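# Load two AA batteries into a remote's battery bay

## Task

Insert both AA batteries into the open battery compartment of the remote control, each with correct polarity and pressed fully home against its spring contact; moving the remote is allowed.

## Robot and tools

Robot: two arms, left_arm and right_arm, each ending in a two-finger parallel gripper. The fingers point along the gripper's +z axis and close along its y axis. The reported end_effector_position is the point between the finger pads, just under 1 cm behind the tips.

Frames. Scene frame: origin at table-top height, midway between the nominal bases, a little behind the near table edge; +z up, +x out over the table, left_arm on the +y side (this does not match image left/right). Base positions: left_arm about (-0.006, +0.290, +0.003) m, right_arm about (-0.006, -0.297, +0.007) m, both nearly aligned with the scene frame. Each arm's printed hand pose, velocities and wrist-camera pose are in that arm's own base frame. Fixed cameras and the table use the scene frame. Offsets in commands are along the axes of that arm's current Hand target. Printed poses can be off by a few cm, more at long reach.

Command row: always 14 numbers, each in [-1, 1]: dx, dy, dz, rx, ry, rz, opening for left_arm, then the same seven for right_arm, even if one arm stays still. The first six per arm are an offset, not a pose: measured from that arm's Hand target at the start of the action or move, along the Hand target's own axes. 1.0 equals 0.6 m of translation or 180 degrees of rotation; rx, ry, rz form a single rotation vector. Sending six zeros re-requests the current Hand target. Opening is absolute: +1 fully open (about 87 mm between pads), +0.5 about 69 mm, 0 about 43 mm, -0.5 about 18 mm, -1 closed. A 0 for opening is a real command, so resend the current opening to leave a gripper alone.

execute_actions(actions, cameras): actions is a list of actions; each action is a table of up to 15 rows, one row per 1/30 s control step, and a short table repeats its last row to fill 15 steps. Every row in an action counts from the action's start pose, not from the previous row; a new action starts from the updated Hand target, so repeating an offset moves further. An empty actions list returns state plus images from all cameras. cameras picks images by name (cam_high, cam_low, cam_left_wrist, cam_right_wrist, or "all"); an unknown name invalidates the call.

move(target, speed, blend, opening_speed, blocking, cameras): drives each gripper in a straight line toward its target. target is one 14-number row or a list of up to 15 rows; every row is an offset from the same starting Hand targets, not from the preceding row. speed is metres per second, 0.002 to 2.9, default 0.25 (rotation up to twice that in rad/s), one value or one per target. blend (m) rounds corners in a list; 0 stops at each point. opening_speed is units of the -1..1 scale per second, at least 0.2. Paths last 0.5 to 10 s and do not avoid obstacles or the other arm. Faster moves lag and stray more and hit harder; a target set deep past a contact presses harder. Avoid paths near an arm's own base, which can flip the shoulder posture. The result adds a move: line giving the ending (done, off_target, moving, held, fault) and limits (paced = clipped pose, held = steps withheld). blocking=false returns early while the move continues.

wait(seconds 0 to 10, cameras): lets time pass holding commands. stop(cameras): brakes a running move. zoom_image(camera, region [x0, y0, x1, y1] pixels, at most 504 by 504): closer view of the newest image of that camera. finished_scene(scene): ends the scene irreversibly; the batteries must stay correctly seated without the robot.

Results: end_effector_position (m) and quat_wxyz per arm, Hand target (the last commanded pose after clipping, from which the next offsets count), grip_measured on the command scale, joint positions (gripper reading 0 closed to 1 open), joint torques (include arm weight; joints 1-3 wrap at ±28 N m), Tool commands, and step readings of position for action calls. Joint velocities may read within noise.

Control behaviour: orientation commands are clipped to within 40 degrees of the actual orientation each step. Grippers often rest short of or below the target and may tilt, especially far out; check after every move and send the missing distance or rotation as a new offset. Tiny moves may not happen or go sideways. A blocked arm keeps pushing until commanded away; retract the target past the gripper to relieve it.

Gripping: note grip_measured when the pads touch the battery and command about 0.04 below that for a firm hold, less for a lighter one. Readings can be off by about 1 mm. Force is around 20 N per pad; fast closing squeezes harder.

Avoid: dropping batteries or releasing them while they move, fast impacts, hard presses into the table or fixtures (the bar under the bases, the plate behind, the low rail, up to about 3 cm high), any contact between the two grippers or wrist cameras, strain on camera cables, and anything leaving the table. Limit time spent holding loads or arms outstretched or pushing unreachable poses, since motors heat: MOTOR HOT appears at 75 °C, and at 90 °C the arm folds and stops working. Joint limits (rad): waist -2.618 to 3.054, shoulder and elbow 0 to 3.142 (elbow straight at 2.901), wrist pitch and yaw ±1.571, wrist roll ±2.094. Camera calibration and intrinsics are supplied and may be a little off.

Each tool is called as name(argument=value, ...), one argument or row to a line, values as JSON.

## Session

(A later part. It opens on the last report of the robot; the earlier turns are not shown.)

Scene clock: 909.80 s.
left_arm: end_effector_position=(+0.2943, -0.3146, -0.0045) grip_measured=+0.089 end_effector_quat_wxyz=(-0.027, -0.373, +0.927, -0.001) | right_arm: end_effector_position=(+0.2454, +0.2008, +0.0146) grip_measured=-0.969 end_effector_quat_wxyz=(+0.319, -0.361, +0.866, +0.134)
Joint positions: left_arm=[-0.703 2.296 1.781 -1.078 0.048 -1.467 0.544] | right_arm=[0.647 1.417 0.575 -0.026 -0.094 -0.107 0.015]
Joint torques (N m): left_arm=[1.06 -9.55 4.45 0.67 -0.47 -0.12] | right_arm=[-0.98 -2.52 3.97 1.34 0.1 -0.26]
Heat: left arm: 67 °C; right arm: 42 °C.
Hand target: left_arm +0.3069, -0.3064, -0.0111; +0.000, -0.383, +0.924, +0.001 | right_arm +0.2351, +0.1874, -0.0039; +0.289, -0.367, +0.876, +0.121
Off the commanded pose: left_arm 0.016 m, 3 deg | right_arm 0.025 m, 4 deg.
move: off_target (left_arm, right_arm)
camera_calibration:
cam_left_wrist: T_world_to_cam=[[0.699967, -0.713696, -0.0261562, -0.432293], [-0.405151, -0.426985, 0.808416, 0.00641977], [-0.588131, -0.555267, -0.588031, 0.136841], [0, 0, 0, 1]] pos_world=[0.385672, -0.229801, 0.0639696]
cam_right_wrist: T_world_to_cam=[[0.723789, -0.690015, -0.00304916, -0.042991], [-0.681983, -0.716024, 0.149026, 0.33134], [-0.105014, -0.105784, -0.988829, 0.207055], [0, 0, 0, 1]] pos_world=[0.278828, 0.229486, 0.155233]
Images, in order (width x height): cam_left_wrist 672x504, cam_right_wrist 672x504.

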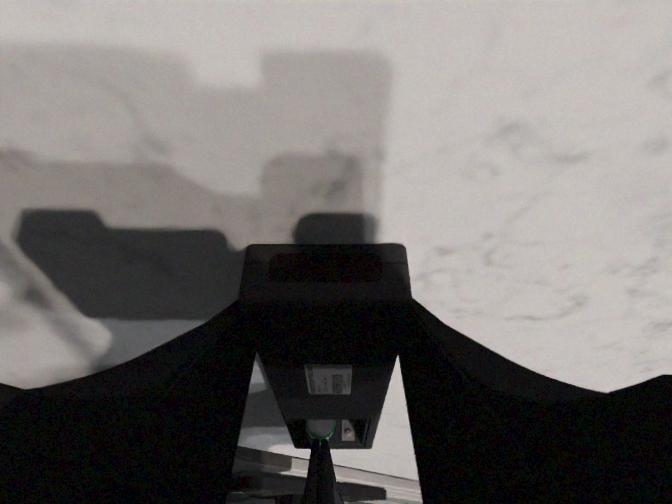

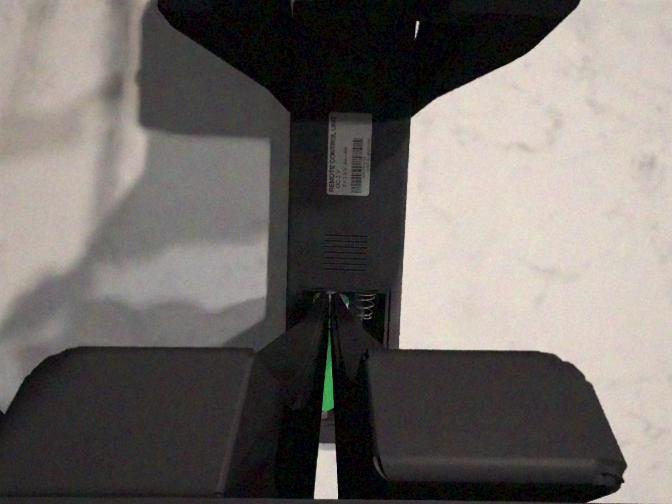

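move(
  target=[
    [0,0,0,0,0,0,0.05, -0.012,0,-0.06,0,-0.02,0,-0.97],
    [0,0,0,0,0,0,0.05, 0.02,0,-0.13,0,-0.1,0,-0.97],
  ],
  speed=0.1,
  cameras=["cam_right_wrist","cam_left_wrist"],
)

zoom_image(
  camera="cam_right_wrist",
  region=[260, 60, 460, 300],
)

zoom_image(
  camera="cam_left_wrist",
  region=[280, 400, 390, 460],
)

Scene clock: 925.80 s.
left_arm: end_effector_position=(+0.2943, -0.3146, -0.0045) grip_measured=+0.089 end_effector_quat_wxyz=(-0.027, -0.373, +0.927, -0.001) | right_arm: end_effector_position=(+0.1949, +0.1472, +0.0509) grip_measured=-0.969 end_effector_quat_wxyz=(+0.420, -0.338, +0.824, +0.175)
Joint positions: left_arm=[-0.703 2.296 1.781 -1.078 0.048 -1.467 0.544] | right_arm=[0.52 0.736 0.261 -0.17 -0.213 -0.152 0.015]
Joint torques (N m): left_arm=[1.06 -9.59 4.41 0.66 -0.48 -0.12] | right_arm=[-1.09 -0.68 6.3 1.69 -0.2 -0.18]
Heat: left arm: 67 °C; right arm: 41 °C.
Hand target: left_arm +0.3069, -0.3064, -0.0111; +0.000, -0.383, +0.924, +0.001 | right_arm +0.1958, +0.1475, +0.0517; +0.422, -0.344, +0.820, +0.177
Off the commanded pose: left_arm 0.016 m, 3 deg | right_arm 0.001 m, 1 deg.
move: off_target (left_arm)
camera_calibration:
cam_left_wrist: T_world_to_cam=[[0.699967, -0.713696, -0.0261562, -0.432293], [-0.405151, -0.426985, 0.808416, 0.00641977], [-0.588131, -0.555267, -0.588031, 0.136841], [0, 0, 0, 1]] pos_world=[0.385672, -0.229801, 0.0639696]
cam_right_wrist: T_world_to_cam=[[0.717071, -0.697, -0.000436538, -0.0410684], [-0.694451, -0.714395, -0.0858915, 0.267273], [0.0595545, 0.0618934, -0.996304, 0.175672], [0, 0, 0, 1]] pos_world=[0.204595, 0.151441, 0.197961]
Images, in order (width x height): cam_left_wrist 672x504, cam_right_wrist 672x504.

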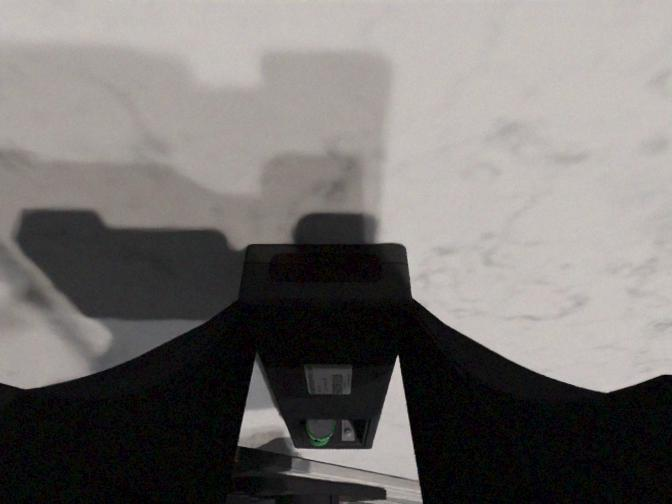

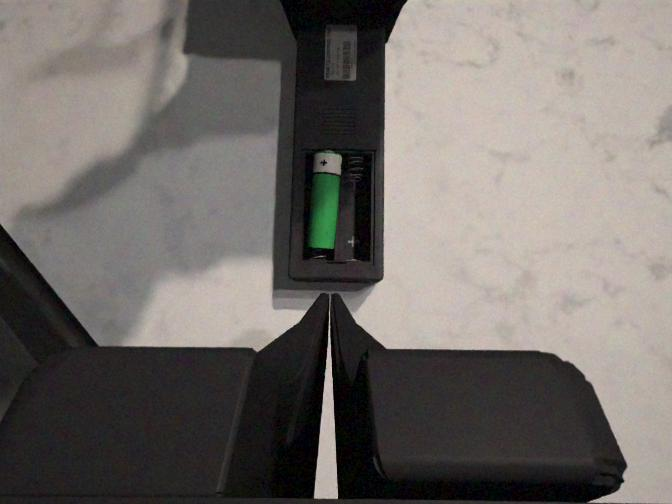

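Scaled by 2.100 from the camera's 672x504 image, which has a finer 960x720 frame.

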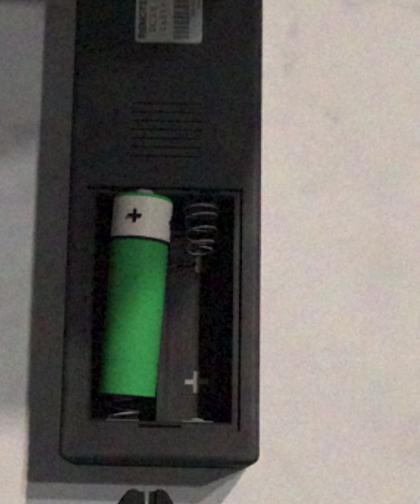

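Scaled by 4.582 from the camera's 672x504 image, which has a finer 960x720 frame.

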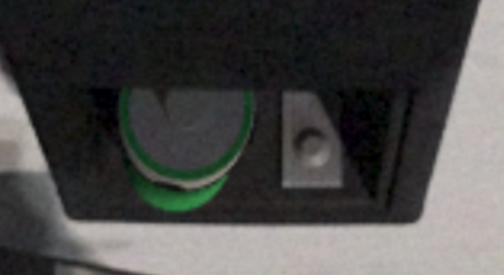

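zoom_image(
  camera="cam_right_wrist",
  region=[290, 140, 390, 210],
)

zoom_image(
  camera="cam_right_wrist",
  region=[290, 210, 390, 290],
)

Scaled by 5.040 from the camera's 672x504 image, which has a finer 960x720 frame.

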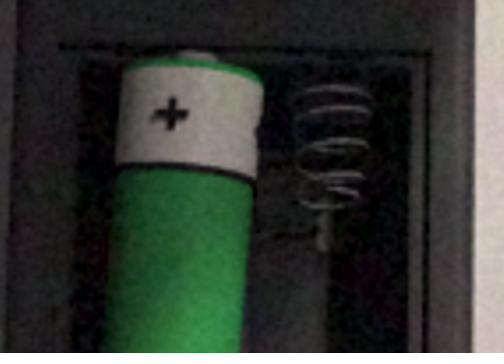

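Scaled by 5.040 from the camera's 672x504 image, which has a finer 960x720 frame.

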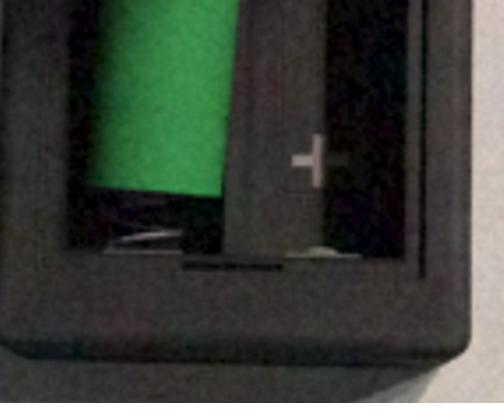

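move(
  target=[
    [0,0,0,0,0,0,0.7, 0,0,0,0,0,0,-0.97],
    [0,0,-0.12,0,0,0,0.7, 0,0,0,0,0,0,-0.97],
    [-0.117,0.251,-0.35,0,0,0,0.7, 0,0,0,0,0,0,-0.97],
  ],
  speed=[0.05,0.1,0.25],
  opening_speed=0.6,
  cameras=["cam_right_wrist","cam_low","cam_high"],
)

zoom_image(
  camera="cam_right_wrist",
  region=[270, 110, 410, 300],
)

Scene clock: 942.60 s.
left_arm: end_effector_position=(+0.2537, -0.1538, +0.1957) grip_measured=+0.700 end_effector_quat_wxyz=(+0.009, -0.387, +0.922, -0.016) | right_arm: end_effector_position=(+0.1948, +0.1472, +0.0509) grip_measured=-0.969 end_effector_quat_wxyz=(+0.419, -0.338, +0.824, +0.175)
Joint positions: left_arm=[-0.409 1.714 1.757 -1.578 0.009 -1.204 0.85] | right_arm=[0.52 0.736 0.261 -0.17 -0.214 -0.152 0.015]
Joint torques (N m): left_arm=[0.01 -6.94 5.41 0.39 -0.01 0.11] | right_arm=[-0.98 -0.75 6.39 1.73 -0.13 -0.2]
Heat: left arm: 67 °C; right arm: 42 °C.
Hand target: left_arm +0.2501, -0.1507, +0.1991; +0.000, -0.383, +0.924, +0.001 | right_arm +0.1958, +0.1476, +0.0517; +0.422, -0.344, +0.820, +0.177
Off the commanded pose: left_arm 0.006 m, 2 deg | right_arm 0.001 m, 1 deg.
joint sent to its limit (left arm) — joint 4 (wrist pitch), lower limit. The joint targets still meet the commanded pose.
move: done
camera_calibration:
cam_right_wrist: T_world_to_cam=[[0.717497, -0.696561, -0.000954858, -0.0410505], [-0.694062, -0.714806, -0.085613, 0.267265], [0.0589521, 0.0620898, -0.996328, 0.175663], [0, 0, 0, 1]] pos_world=[0.204596, 0.151541, 0.197861]
Images, in order (width x height): cam_high 672x504, cam_low 672x504, cam_right_wrist 672x504.

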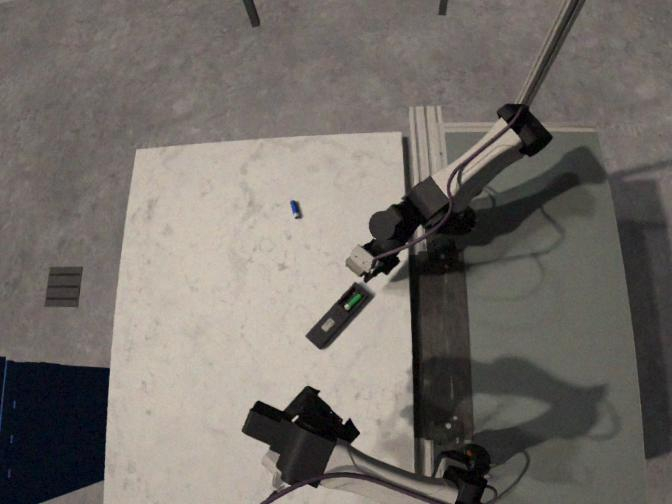

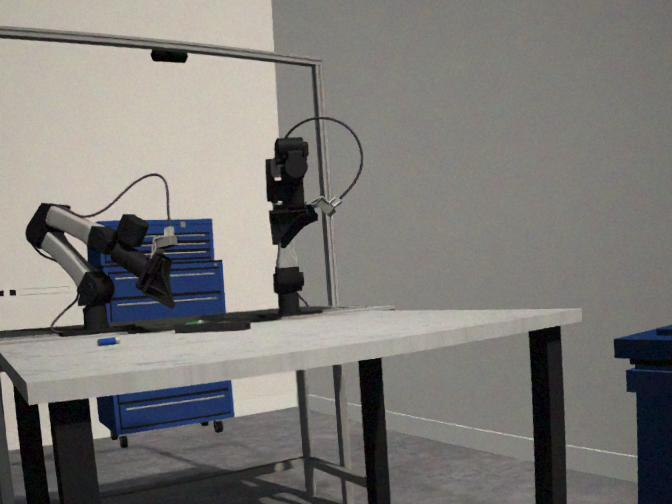

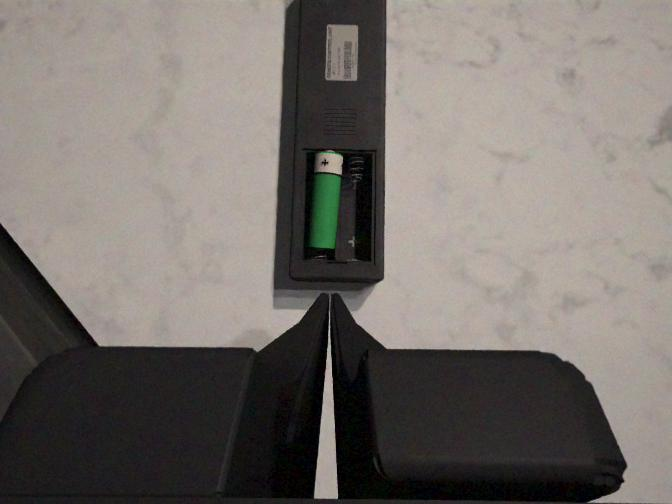

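Scaled by 2.653 from the camera's 672x504 image, which has a finer 960x720 frame.

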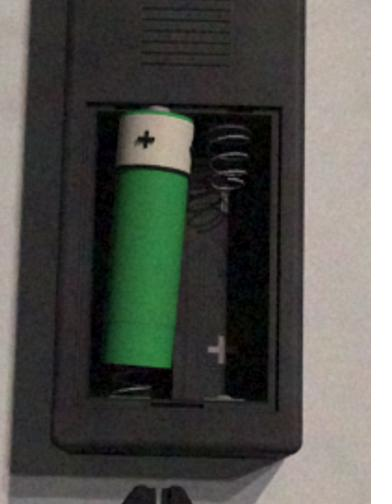

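move(
  target=[0,0,0,0,0,0,0.7, -0.0618,-0.0014,0.106,0,0.2194,0,-0.97],
  speed=0.12,
  cameras=["cam_right_wrist","cam_low"],
)

zoom_image(
  camera="cam_right_wrist",
  region=[250, 200, 410, 400],
)

zoom_image(
  camera="cam_low",
  region=[150, 270, 270, 350],
)

Scene clock: 953.57 s.
left_arm: end_effector_position=(+0.2536, -0.1538, +0.1957) grip_measured=+0.700 end_effector_quat_wxyz=(+0.009, -0.387, +0.922, -0.016) | right_arm: end_effector_position=(+0.2399, +0.1919, +0.0388) grip_measured=-0.969 end_effector_quat_wxyz=(+0.106, -0.388, +0.914, +0.051)
Joint positions: left_arm=[-0.409 1.714 1.757 -1.578 0.009 -1.203 0.85] | right_arm=[0.668 1.694 1.113 -0.758 -0.043 -0.131 0.015]
Joint torques (N m): left_arm=[0.2 -6.9 5.42 0.4 -0.02 0.07] | right_arm=[0.28 -6.71 7.94 0.91 0.15 0.21]
Heat: left arm: 64 °C; right arm: 43 °C.
Hand target: left_arm +0.2501, -0.1507, +0.1991; +0.000, -0.382, +0.924, +0.001 | right_arm +0.2477, +0.1993, +0.0449; +0.120, -0.383, +0.914, +0.050
Off the commanded pose: left_arm 0.006 m, 2 deg | right_arm 0.012 m, 2 deg.
joint sent to its limit (left arm) — joint 4 (wrist pitch), lower limit. The joint targets still meet the commanded pose.
move: off_target (right_arm)
camera_calibration:
cam_right_wrist: T_world_to_cam=[[0.731925, -0.681059, -0.0211015, -0.0479849], [-0.544779, -0.603506, 0.582234, 0.246343], [-0.409271, -0.414656, -0.812747, 0.354965], [0, 0, 0, 1]] pos_world=[0.3146, 0.263177, 0.144055]
Images, in order (width x height): cam_low 672x504, cam_right_wrist 672x504.

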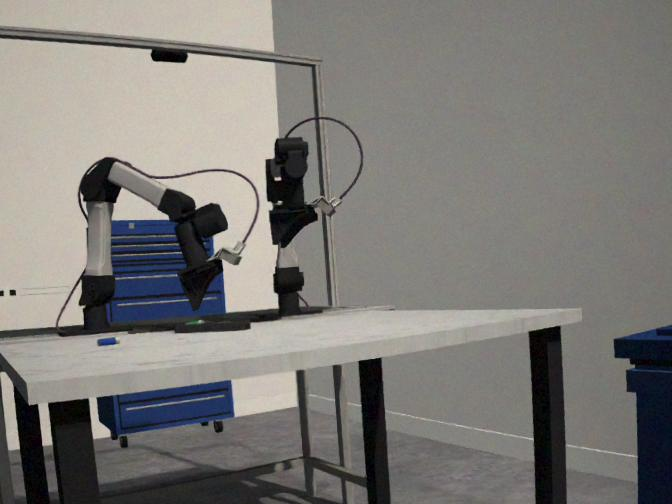

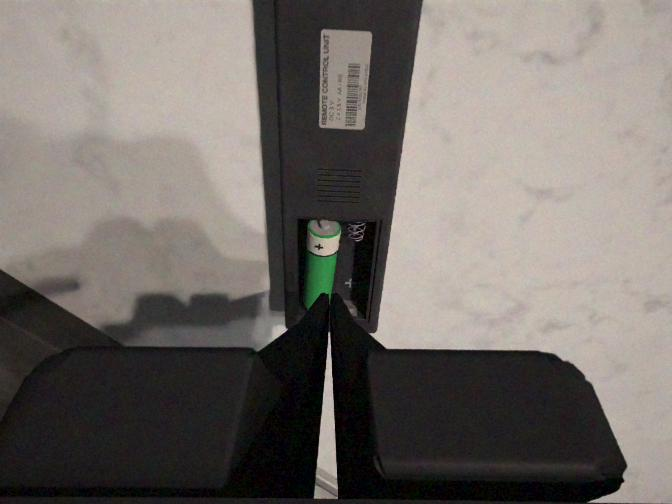

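Scaled by 2.520 from the camera's 672x504 image, which has a finer 960x720 frame.

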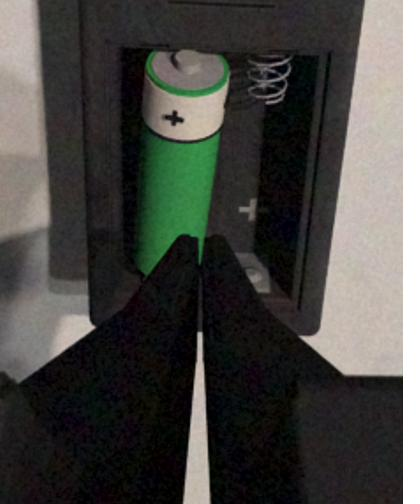

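Scaled by 4.200 from the camera's 672x504 image, which has a finer 960x720 frame.

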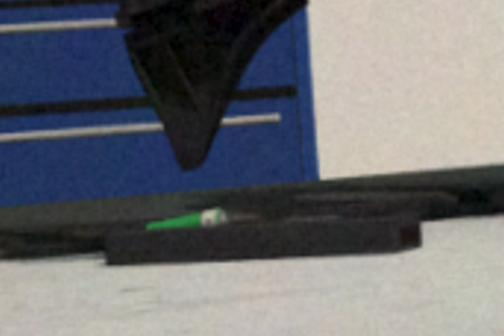

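move(
  target=[0,0,0,0,0,0,0.7, 0.005,0.0017,0.0367,0,0,0,-0.97],
  speed=0.06,
  cameras=["cam_right_wrist","cam_low"],
)

zoom_image(
  camera="cam_right_wrist",
  region=[250, 200, 410, 400],
)

zoom_image(
  camera="cam_low",
  region=[150, 270, 270, 350],
)

Scene clock: 962.17 s.
left_arm: end_effector_position=(+0.2536, -0.1538, +0.1957) grip_measured=+0.700 end_effector_quat_wxyz=(+0.009, -0.387, +0.922, -0.016) | right_arm: end_effector_position=(+0.2454, +0.1978, +0.0236) grip_measured=-0.969 end_effector_quat_wxyz=(+0.111, -0.388, +0.913, +0.052)
Joint positions: left_arm=[-0.409 1.714 1.757 -1.578 0.009 -1.203 0.85] | right_arm=[0.672 1.735 1.095 -0.689 -0.042 -0.126 0.015]
Joint torques (N m): left_arm=[0.23 -6.94 5.42 0.4 -0.02 0.07] | right_arm=[0.13 -7.06 5.72 1.03 0.12 0.22]
Heat: left arm: 62 °C; right arm: 43 °C.
Hand target: left_arm +0.2501, -0.1507, +0.1991; +0.000, -0.382, +0.924, +0.001 | right_arm +0.2490, +0.2020, +0.0229; +0.121, -0.383, +0.914, +0.050
Off the commanded pose: left_arm 0.006 m, 2 deg | right_arm 0.006 m, 1 deg.
joint sent to its limit (left arm) — joint 4 (wrist pitch), lower limit. The joint targets still meet the commanded pose.
move: done
camera_calibration:
cam_right_wrist: T_world_to_cam=[[0.7319, -0.681142, -0.0191838, -0.0483324], [-0.549482, -0.606611, 0.574538, 0.26369], [-0.402978, -0.409963, -0.818253, 0.344997], [0, 0, 0, 1]] pos_world=[0.319294, 0.268472, 0.129868]
Images, in order (width x height): cam_low 672x504, cam_right_wrist 672x504.

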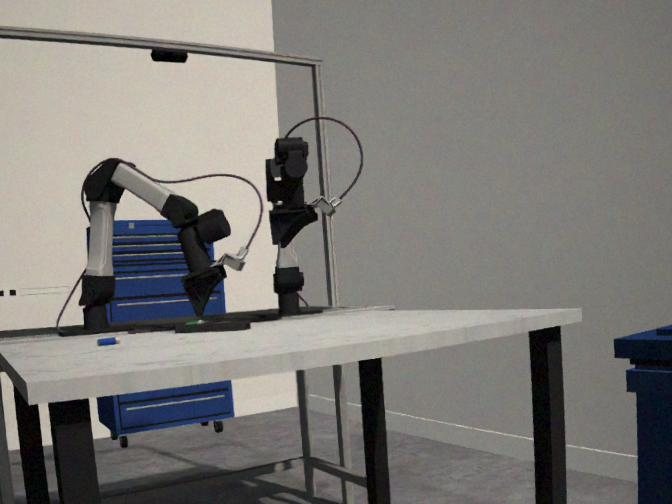

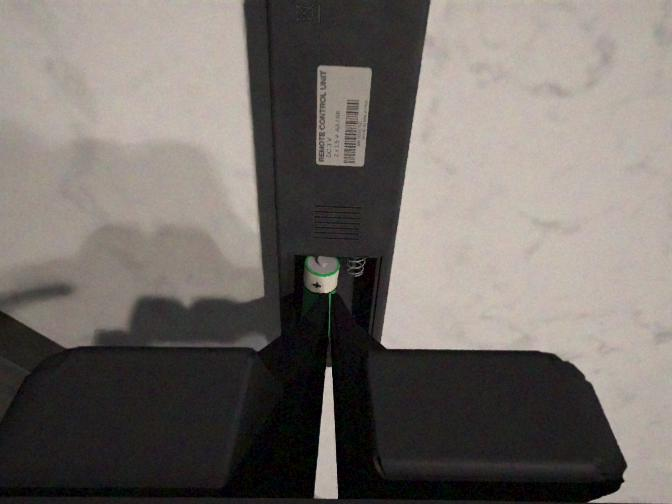

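Scaled by 2.520 from the camera's 672x504 image, which has a finer 960x720 frame.

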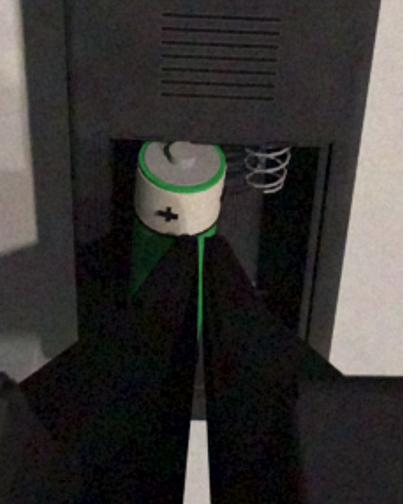

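Scaled by 4.200 from the camera's 672x504 image, which has a finer 960x720 frame.

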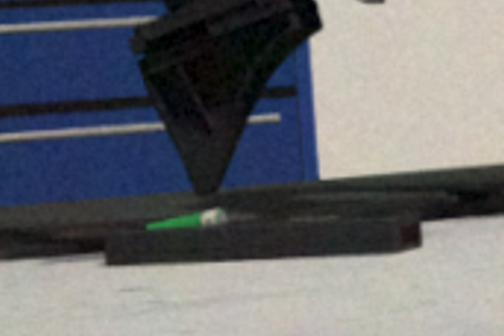

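move(
  target=[0,0,0,0,0,0,0.7, 0.0075,0.0017,0.0225,0,0,0,-0.97],
  speed=0.05,
  cameras=["cam_right_wrist","cam_low"],
)

zoom_image(
  camera="cam_right_wrist",
  region=[250, 200, 410, 400],
)

zoom_image(
  camera="cam_low",
  region=[150, 270, 270, 350],
)

Scene clock: 967.37 s.
left_arm: end_effector_position=(+0.2536, -0.1538, +0.1957) grip_measured=+0.700 end_effector_quat_wxyz=(+0.009, -0.387, +0.922, -0.016) | right_arm: end_effector_position=(+0.2439, +0.1962, +0.0134) grip_measured=-0.970 end_effector_quat_wxyz=(+0.108, -0.387, +0.914, +0.051)
Joint positions: left_arm=[-0.409 1.714 1.757 -1.578 0.009 -1.203 0.85] | right_arm=[0.672 1.748 1.067 -0.653 -0.039 -0.124 0.015]
Joint torques (N m): left_arm=[0.18 -6.91 5.39 0.39 -0.02 0.07] | right_arm=[0.62 -6.5 4.66 1.25 0.17 0.15]
Heat: left arm: 61 °C; right arm: 42 °C.
Hand target: left_arm +0.2501, -0.1507, +0.1991; +0.000, -0.382, +0.924, +0.001 | right_arm +0.2476, +0.2020, +0.0086; +0.120, -0.383, +0.914, +0.050
Off the commanded pose: left_arm 0.006 m, 2 deg | right_arm 0.008 m, 1 deg.
joint sent to its limit (left arm) — joint 4 (wrist pitch), lower limit. The joint targets still meet the commanded pose.
move: done
camera_calibration:
cam_right_wrist: T_world_to_cam=[[0.729947, -0.683259, -0.0182813, -0.047543], [-0.549346, -0.602379, 0.579102, 0.26679], [-0.406689, -0.412671, -0.81505, 0.336703], [0, 0, 0, 1]] pos_world=[0.318197, 0.267172, 0.119062]
Images, in order (width x height): cam_low 672x504, cam_right_wrist 672x504.

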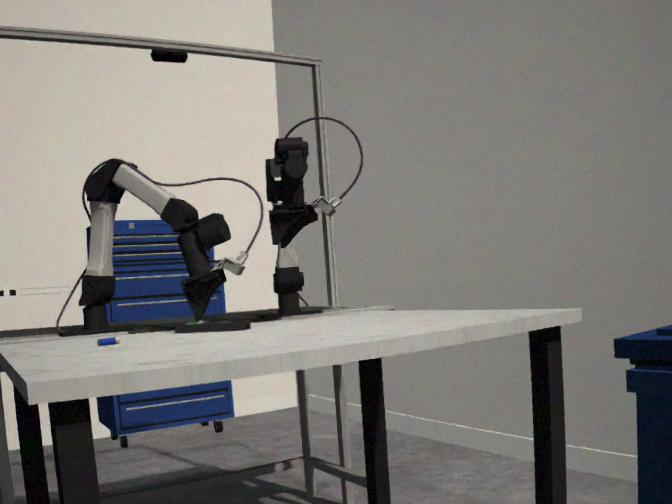

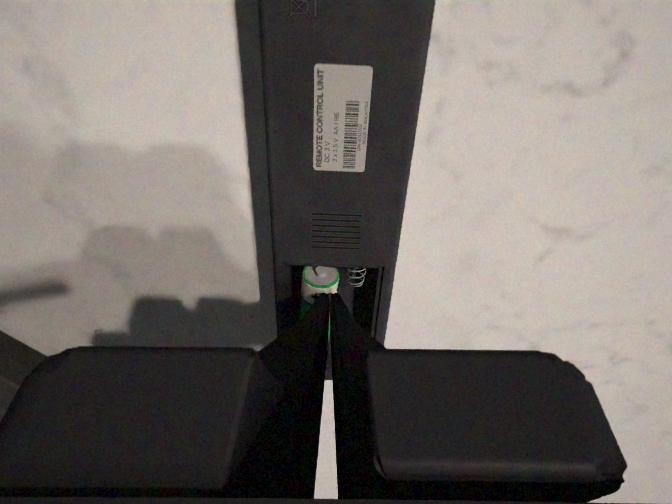

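Scaled by 2.520 from the camera's 672x504 image, which has a finer 960x720 frame.

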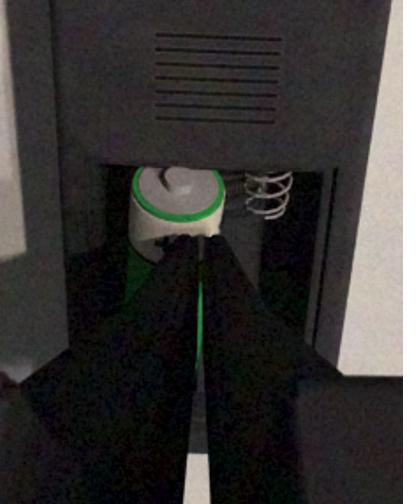

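Scaled by 4.200 from the camera's 672x504 image, which has a finer 960x720 frame.

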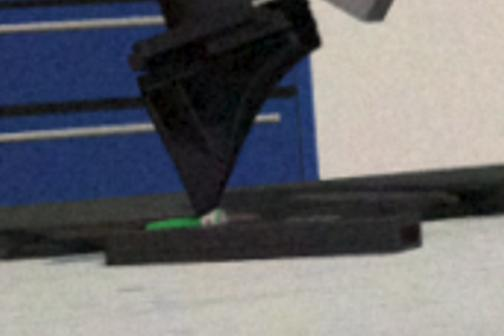

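move(
  target=[0,0,0,0,0,0,0.7, 0.009,0,0.0155,0,0,0,-0.97],
  speed=0.05,
  cameras=["cam_right_wrist","cam_low"],
)

zoom_image(
  camera="cam_right_wrist",
  region=[250, 200, 410, 400],
)

zoom_image(
  camera="cam_low",
  region=[150, 270, 270, 350],
)

Scene clock: 973.33 s.
left_arm: end_effector_position=(+0.2536, -0.1538, +0.1957) grip_measured=+0.700 end_effector_quat_wxyz=(+0.009, -0.387, +0.922, -0.016) | right_arm: end_effector_position=(+0.2430, +0.1931, +0.0011) grip_measured=-0.970 end_effector_quat_wxyz=(+0.110, -0.386, +0.915, +0.046)
Joint positions: left_arm=[-0.409 1.714 1.757 -1.578 0.009 -1.203 0.85] | right_arm=[0.672 1.761 1.028 -0.602 -0.029 -0.124 0.015]
Joint torques (N m): left_arm=[0.18 -6.94 5.39 0.39 -0.02 0.07] | right_arm=[0.66 -6.49 5.05 1.17 0.04 0.21]
Heat: left arm: 60 °C; right arm: 42 °C.
Hand target: left_arm +0.2501, -0.1507, +0.1991; +0.000, -0.382, +0.924, +0.001 | right_arm +0.2456, +0.2001, -0.0018; +0.120, -0.383, +0.914, +0.050
Off the commanded pose: left_arm 0.006 m, 2 deg | right_arm 0.008 m, 1 deg.
joint sent to its limit (left arm) — joint 4 (wrist pitch), lower limit. The joint targets still meet the commanded pose.
move: done
camera_calibration:
cam_right_wrist: T_world_to_cam=[[0.728049, -0.685477, -0.00812288, -0.0483499], [-0.554639, -0.595967, 0.580688, 0.271618], [-0.402889, -0.418264, -0.814085, 0.325255], [0, 0, 0, 1]] pos_world=[0.316893, 0.264775, 0.106667]
Images, in order (width x height): cam_low 672x504, cam_right_wrist 672x504.

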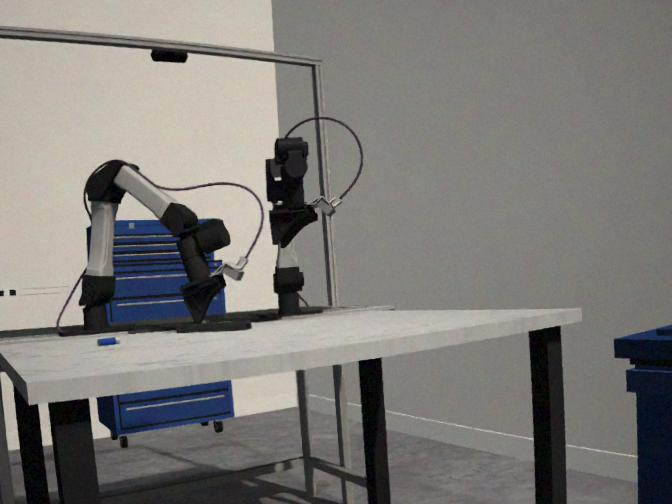

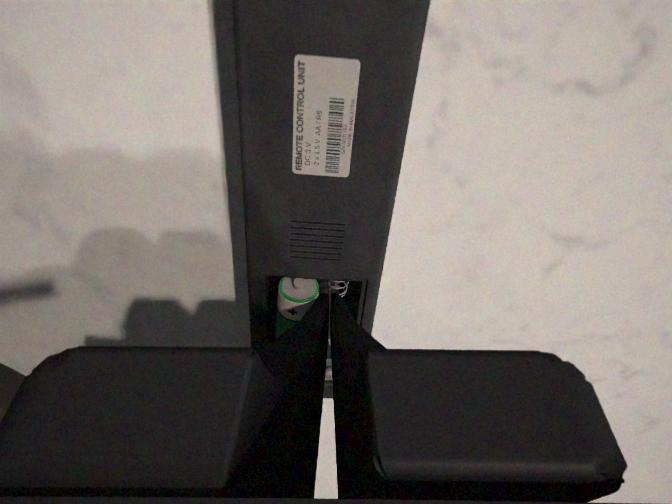

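Scaled by 2.520 from the camera's 672x504 image, which has a finer 960x720 frame.

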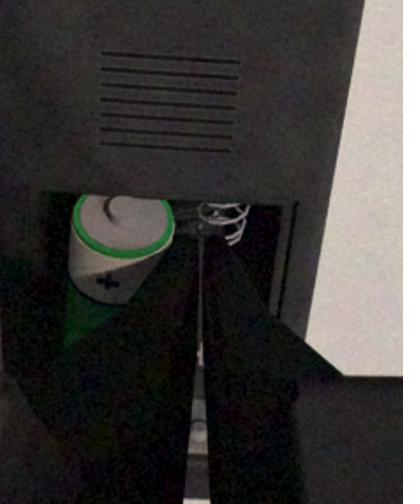

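Scaled by 4.200 from the camera's 672x504 image, which has a finer 960x720 frame.

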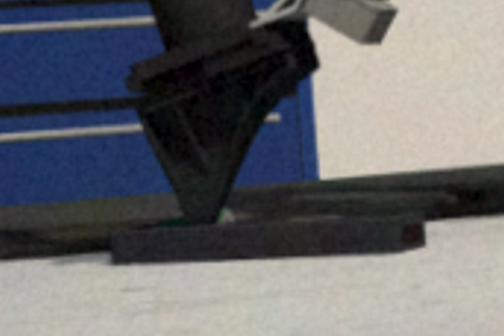

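move(
  target=[
    [0,0,0,0,0,0,0.7, -0.01,0,-0.07,0,0,0,-0.97],
    [0,0,0,0,0,0,0.7, 0.1,0,-0.07,0,-0.2,0,-0.97],
  ],
  speed=0.08,
  cameras=["cam_right_wrist","cam_low"],
)

zoom_image(
  camera="cam_right_wrist",
  region=[250, 140, 410, 340],
)

zoom_image(
  camera="cam_low",
  region=[150, 290, 270, 350],
)

Scene clock: 982.53 s.
left_arm: end_effector_position=(+0.2536, -0.1538, +0.1957) grip_measured=+0.700 end_effector_quat_wxyz=(+0.009, -0.387, +0.922, -0.016) | right_arm: end_effector_position=(+0.1929, +0.1483, +0.0188) grip_measured=-0.970 end_effector_quat_wxyz=(+0.384, -0.344, +0.841, +0.162)
Joint positions: left_arm=[-0.409 1.714 1.757 -1.578 0.009 -1.203 0.85] | right_arm=[0.552 0.893 0.222 -0.053 -0.178 -0.145 0.015]
Joint torques (N m): left_arm=[0.2 -6.9 5.41 0.39 -0.02 0.07] | right_arm=[-0.98 -1.54 6.05 1.79 -0.13 -0.19]
Heat: left arm: 58 °C; right arm: 42 °C.
Hand target: left_arm +0.2501, -0.1507, +0.1991; +0.000, -0.382, +0.924, +0.001 | right_arm +0.1974, +0.1509, +0.0232; +0.397, -0.349, +0.832, +0.166
Off the commanded pose: left_arm 0.006 m, 2 deg | right_arm 0.007 m, 2 deg.
joint sent to its limit (left arm) — joint 4 (wrist pitch), lower limit. The joint targets still meet the commanded pose.
move: done
camera_calibration:
cam_right_wrist: T_world_to_cam=[[0.71716, -0.696889, -0.00528551, -0.038793], [-0.696907, -0.717154, -0.00321589, 0.263176], [-0.00154941, 0.00598982, -0.999981, 0.163784], [0, 0, 0, 1]] pos_world=[0.211483, 0.160722, 0.164422]
Images, in order (width x height): cam_low 672x504, cam_right_wrist 672x504.

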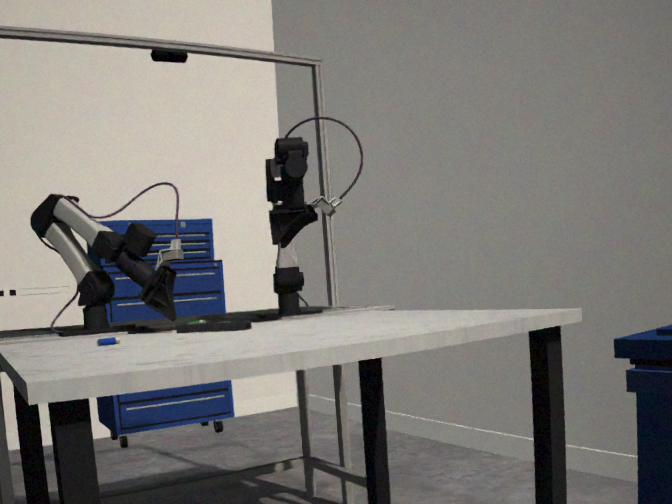

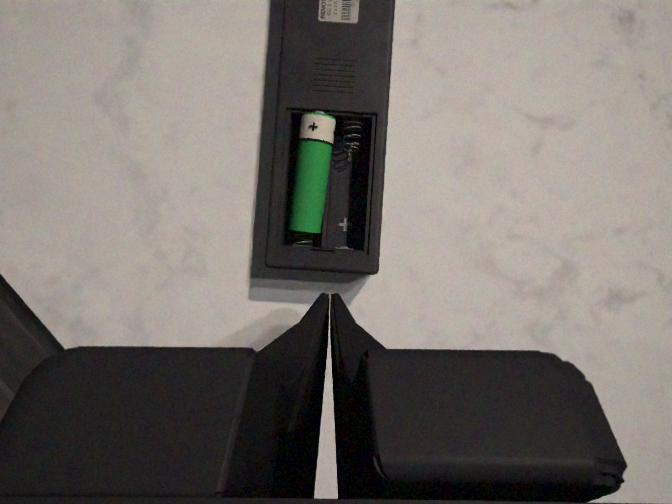

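Scaled by 2.520 from the camera's 672x504 image, which has a finer 960x720 frame.

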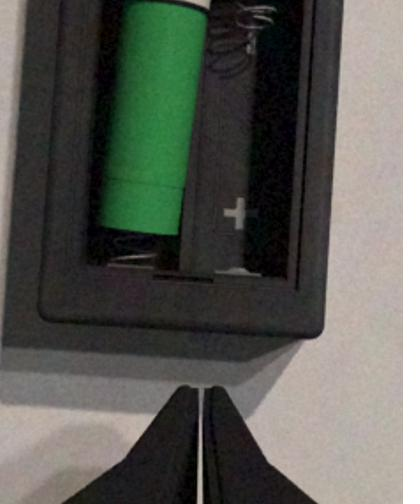

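Scaled by 4.200 from the camera's 672x504 image, which has a finer 960x720 frame.

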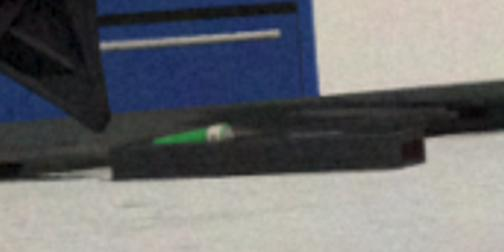

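zoom_image(
  camera="cam_right_wrist",
  region=[260, 80, 400, 220],
)

Scaled by 3.600 from the camera's 672x504 image, which has a finer 960x720 frame.

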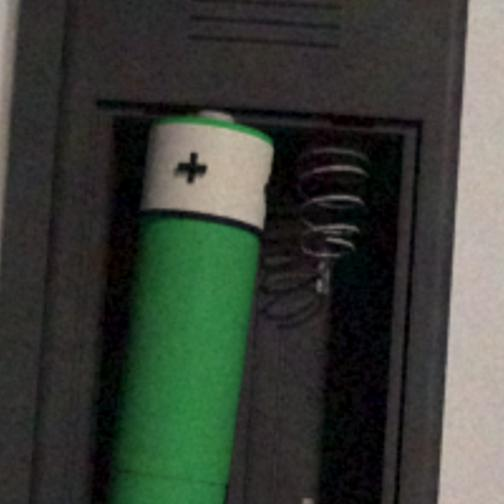

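move(
  target=[
    [0,0,0,0,0,0,0.7, -0.026,0,-0.021,0,0,0,-0.75],
    [0,0,0,0,0,0,0.7, -0.1082,0.0153,0.076,0.0167,0.2,0.0256,-0.75],
  ],
  speed=0.1,
  cameras=["cam_right_wrist","cam_low"],
)

zoom_image(
  camera="cam_right_wrist",
  region=[250, 200, 410, 400],
)

zoom_image(
  camera="cam_low",
  region=[150, 290, 270, 350],
)

Scene clock: 1005.73 s.
left_arm: end_effector_position=(+0.2536, -0.1538, +0.1957) grip_measured=+0.700 end_effector_quat_wxyz=(+0.009, -0.387, +0.922, -0.016) | right_arm: end_effector_position=(+0.2367, +0.2043, +0.0391) grip_measured=-0.750 end_effector_quat_wxyz=(+0.108, -0.345, +0.931, +0.044)
Joint positions: left_arm=[-0.409 1.714 1.757 -1.578 0.009 -1.203 0.85] | right_arm=[0.707 1.713 1.136 -0.76 -0.009 -0.002 0.125]
Joint torques (N m): left_arm=[0.2 -6.91 5.41 0.4 -0.02 0.08] | right_arm=[0.38 -6.89 7.86 0.84 0.19 0.21]
Heat: left arm: 56 °C; right arm: 43 °C.
Hand target: left_arm +0.2501, -0.1507, +0.1991; +0.000, -0.382, +0.924, +0.001 | right_arm +0.2443, +0.2118, +0.0450; +0.123, -0.340, +0.931, +0.044
Off the commanded pose: left_arm 0.006 m, 2 deg | right_arm 0.012 m, 2 deg.
joint sent to its limit (left arm) — joint 4 (wrist pitch), lower limit. The joint targets still meet the commanded pose.
move: off_target (right_arm)
camera_calibration:
cam_right_wrist: T_world_to_cam=[[0.664962, -0.746676, -0.0173321, -0.00812145], [-0.599398, -0.547359, 0.584055, 0.253297], [-0.445587, -0.377986, -0.811529, 0.359981], [0, 0, 0, 1]] pos_world=[0.317629, 0.268648, 0.144055]
Images, in order (width x height): cam_low 672x504, cam_right_wrist 672x504.

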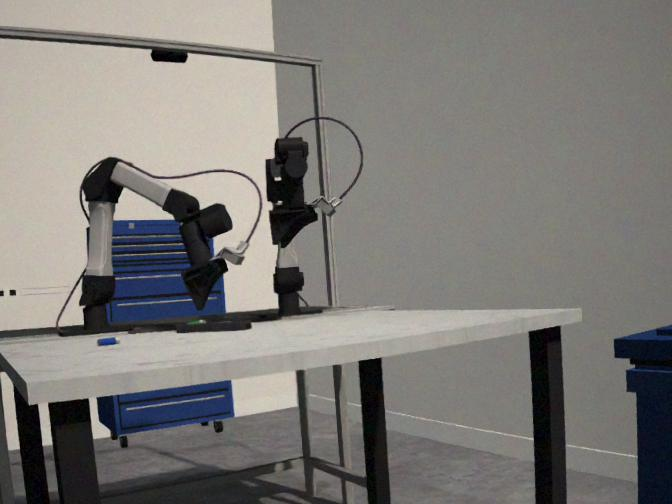

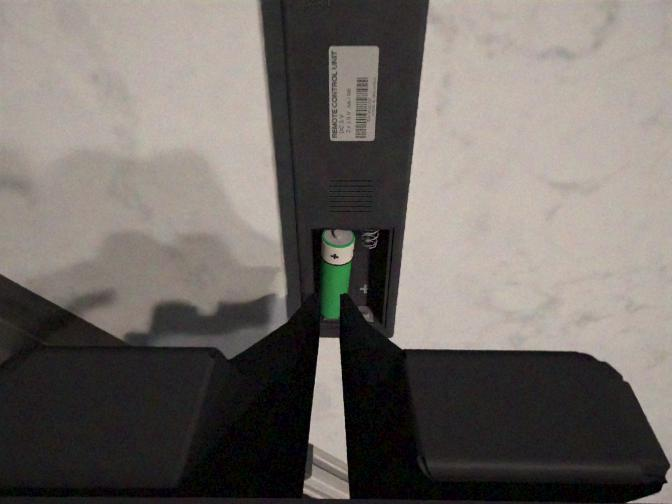

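Scaled by 2.520 from the camera's 672x504 image, which has a finer 960x720 frame.

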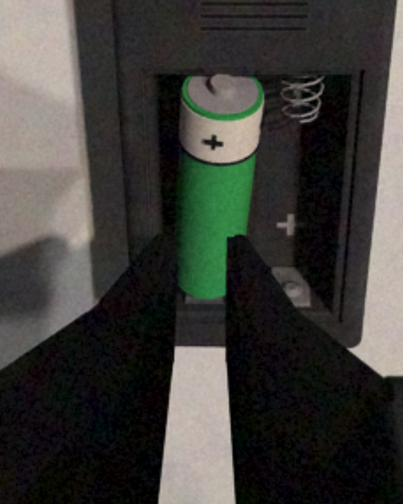

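Scaled by 4.200 from the camera's 672x504 image, which has a finer 960x720 frame.

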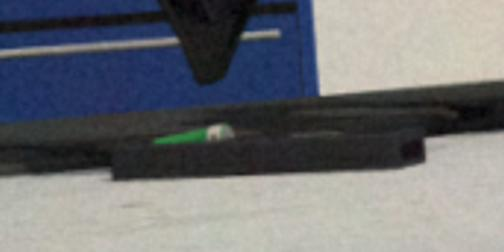

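move(
  target=[0,0,0,0,0,0,0.7, 0.0115,-0.001,0.0487,0,0,0,-0.75],
  speed=0.06,
  cameras=["cam_right_wrist","cam_low"],
)

zoom_image(
  camera="cam_right_wrist",
  region=[250, 200, 410, 400],
)

zoom_image(
  camera="cam_low",
  region=[150, 290, 270, 350],
)

Scene clock: 1016.23 s.
left_arm: end_effector_position=(+0.2536, -0.1538, +0.1957) grip_measured=+0.700 end_effector_quat_wxyz=(+0.009, -0.387, +0.922, -0.016) | right_arm: end_effector_position=(+0.2412, +0.2081, +0.0155) grip_measured=-0.750 end_effector_quat_wxyz=(+0.112, -0.345, +0.931, +0.046)
Joint positions: left_arm=[-0.409 1.714 1.757 -1.578 0.009 -1.203 0.85] | right_arm=[0.707 1.761 1.092 -0.659 -0.009 -0.002 0.125]
Joint torques (N m): left_arm=[0.21 -6.93 5.42 0.4 0 0.08] | right_arm=[0.27 -7.42 5.82 1.08 0.13 0.14]
Heat: left arm: 56 °C; right arm: 44 °C.
Hand target: left_arm +0.2501, -0.1507, +0.1991; +0.000, -0.382, +0.924, +0.001 | right_arm +0.2455, +0.2119, +0.0151; +0.123, -0.340, +0.931, +0.044
Off the commanded pose: left_arm 0.006 m, 2 deg | right_arm 0.006 m, 1 deg.
joint sent to its limit (left arm) — joint 4 (wrist pitch), lower limit. The joint targets still meet the commanded pose.
move: done
camera_calibration:
cam_right_wrist: T_world_to_cam=[[0.665103, -0.746554, -0.0171508, -0.00867596], [-0.603057, -0.550524, 0.577275, 0.273429], [-0.440409, -0.373604, -0.81637, 0.342318], [0, 0, 0, 1]] pos_world=[0.321423, 0.271943, 0.121465]
Images, in order (width x height): cam_low 672x504, cam_right_wrist 672x504.

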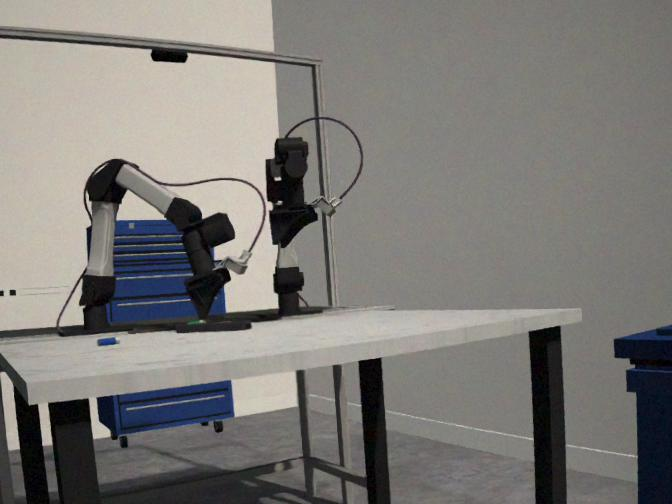

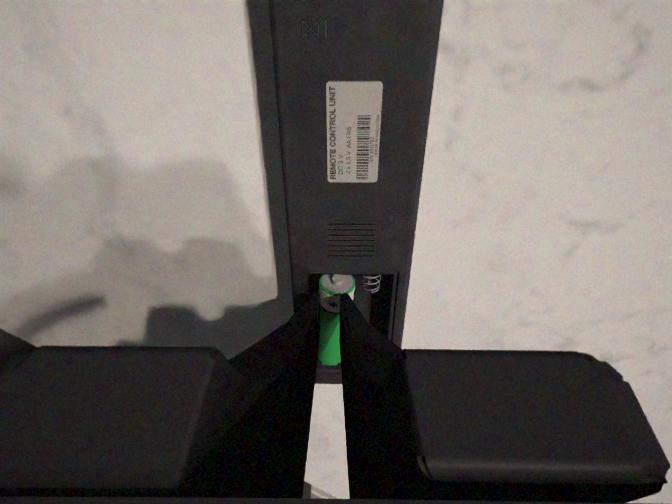

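Scaled by 2.520 from the camera's 672x504 image, which has a finer 960x720 frame.

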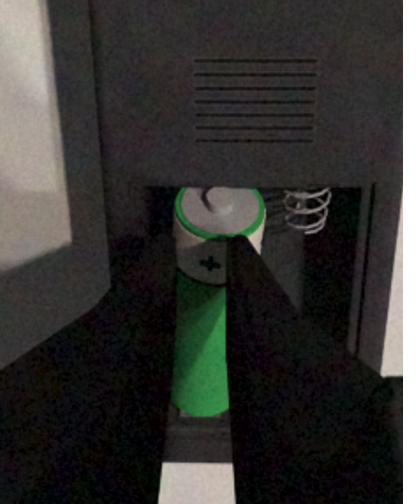

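Scaled by 4.200 from the camera's 672x504 image, which has a finer 960x720 frame.

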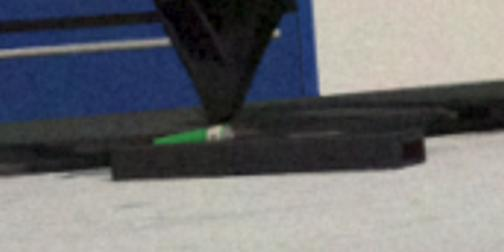

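move(
  target=[
    [0,0,0,0,0,0,0.7, -0.0055,-0.0075,-0.0195,0,0,0,-0.75],
    [0,0,0,0,0,0,0.7, -0.0055,-0.0075,-0.0195,0,0,0,-0.38],
    [0,0,0,0,0,0,0.7, 0.0027,-0.0075,0.0097,0,0,0,-0.38],
  ],
  speed=0.05,
  opening_speed=0.6,
  cameras=["cam_right_wrist","cam_low"],
)

zoom_image(
  camera="cam_right_wrist",
  region=[250, 200, 410, 400],
)

zoom_image(
  camera="cam_low",
  region=[150, 290, 270, 350],
)

Scene clock: 1026.50 s.
left_arm: end_effector_position=(+0.2536, -0.1538, +0.1957) grip_measured=+0.700 end_effector_quat_wxyz=(+0.009, -0.387, +0.922, -0.016) | right_arm: end_effector_position=(+0.2414, +0.2083, +0.0100) grip_measured=-0.380 end_effector_quat_wxyz=(+0.112, -0.345, +0.931, +0.046)
Joint positions: left_arm=[-0.409 1.714 1.757 -1.578 0.009 -1.203 0.85] | right_arm=[0.707 1.77 1.078 -0.635 -0.009 -0.002 0.31]
Joint torques (N m): left_arm=[0.18 -6.89 5.41 0.38 -0.01 0.07] | right_arm=[-0.92 -7.13 5.65 1.05 0.13 0.02]
Heat: left arm: 55 °C; right arm: 44 °C.
Hand target: left_arm +0.2501, -0.1507, +0.1991; +0.000, -0.382, +0.924, +0.001 | right_arm +0.2483, +0.2084, +0.0090; +0.123, -0.340, +0.931, +0.044
Off the commanded pose: left_arm 0.006 m, 2 deg | right_arm 0.007 m, 1 deg.
joint sent to its limit (left arm) — joint 4 (wrist pitch), lower limit. The joint targets still meet the commanded pose.
move: done; target 2's new opening was sent with right_arm's hand 0.019 m and 3 deg from that target
camera_calibration:
cam_right_wrist: T_world_to_cam=[[0.665097, -0.746562, -0.0170421, -0.00876888], [-0.603791, -0.551054, 0.575999, 0.277188], [-0.43941, -0.372806, -0.817273, 0.337558], [0, 0, 0, 1]] pos_world=[0.321522, 0.272043, 0.116067]
Images, in order (width x height): cam_low 672x504, cam_right_wrist 672x504.

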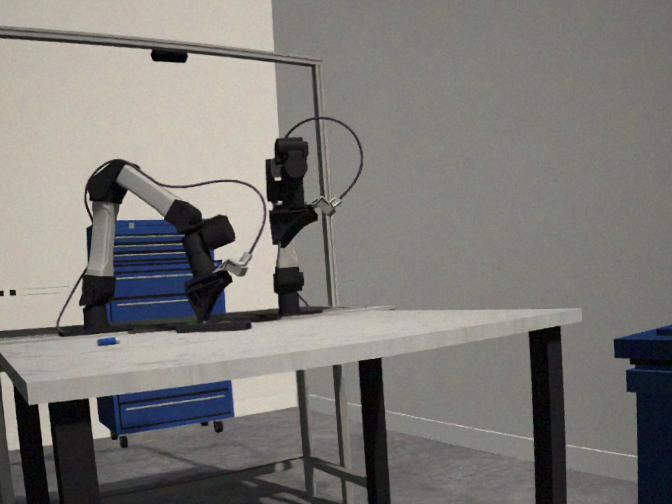

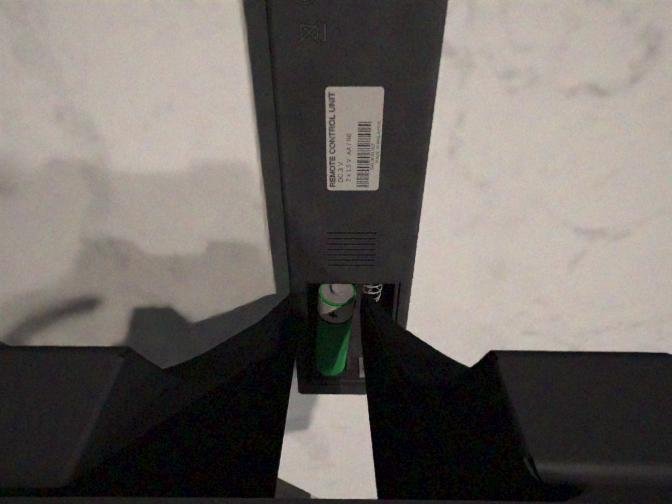

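Scaled by 2.520 from the camera's 672x504 image, which has a finer 960x720 frame.

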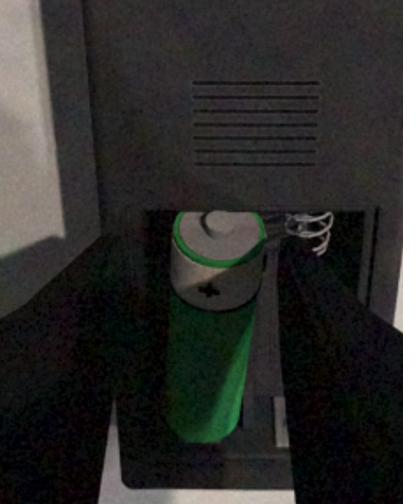

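Scaled by 4.200 from the camera's 672x504 image, which has a finer 960x720 frame.

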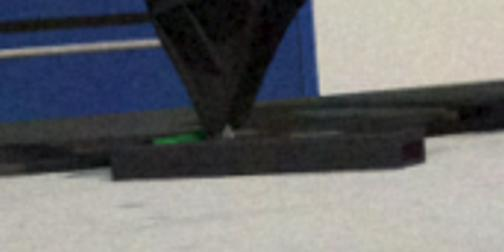

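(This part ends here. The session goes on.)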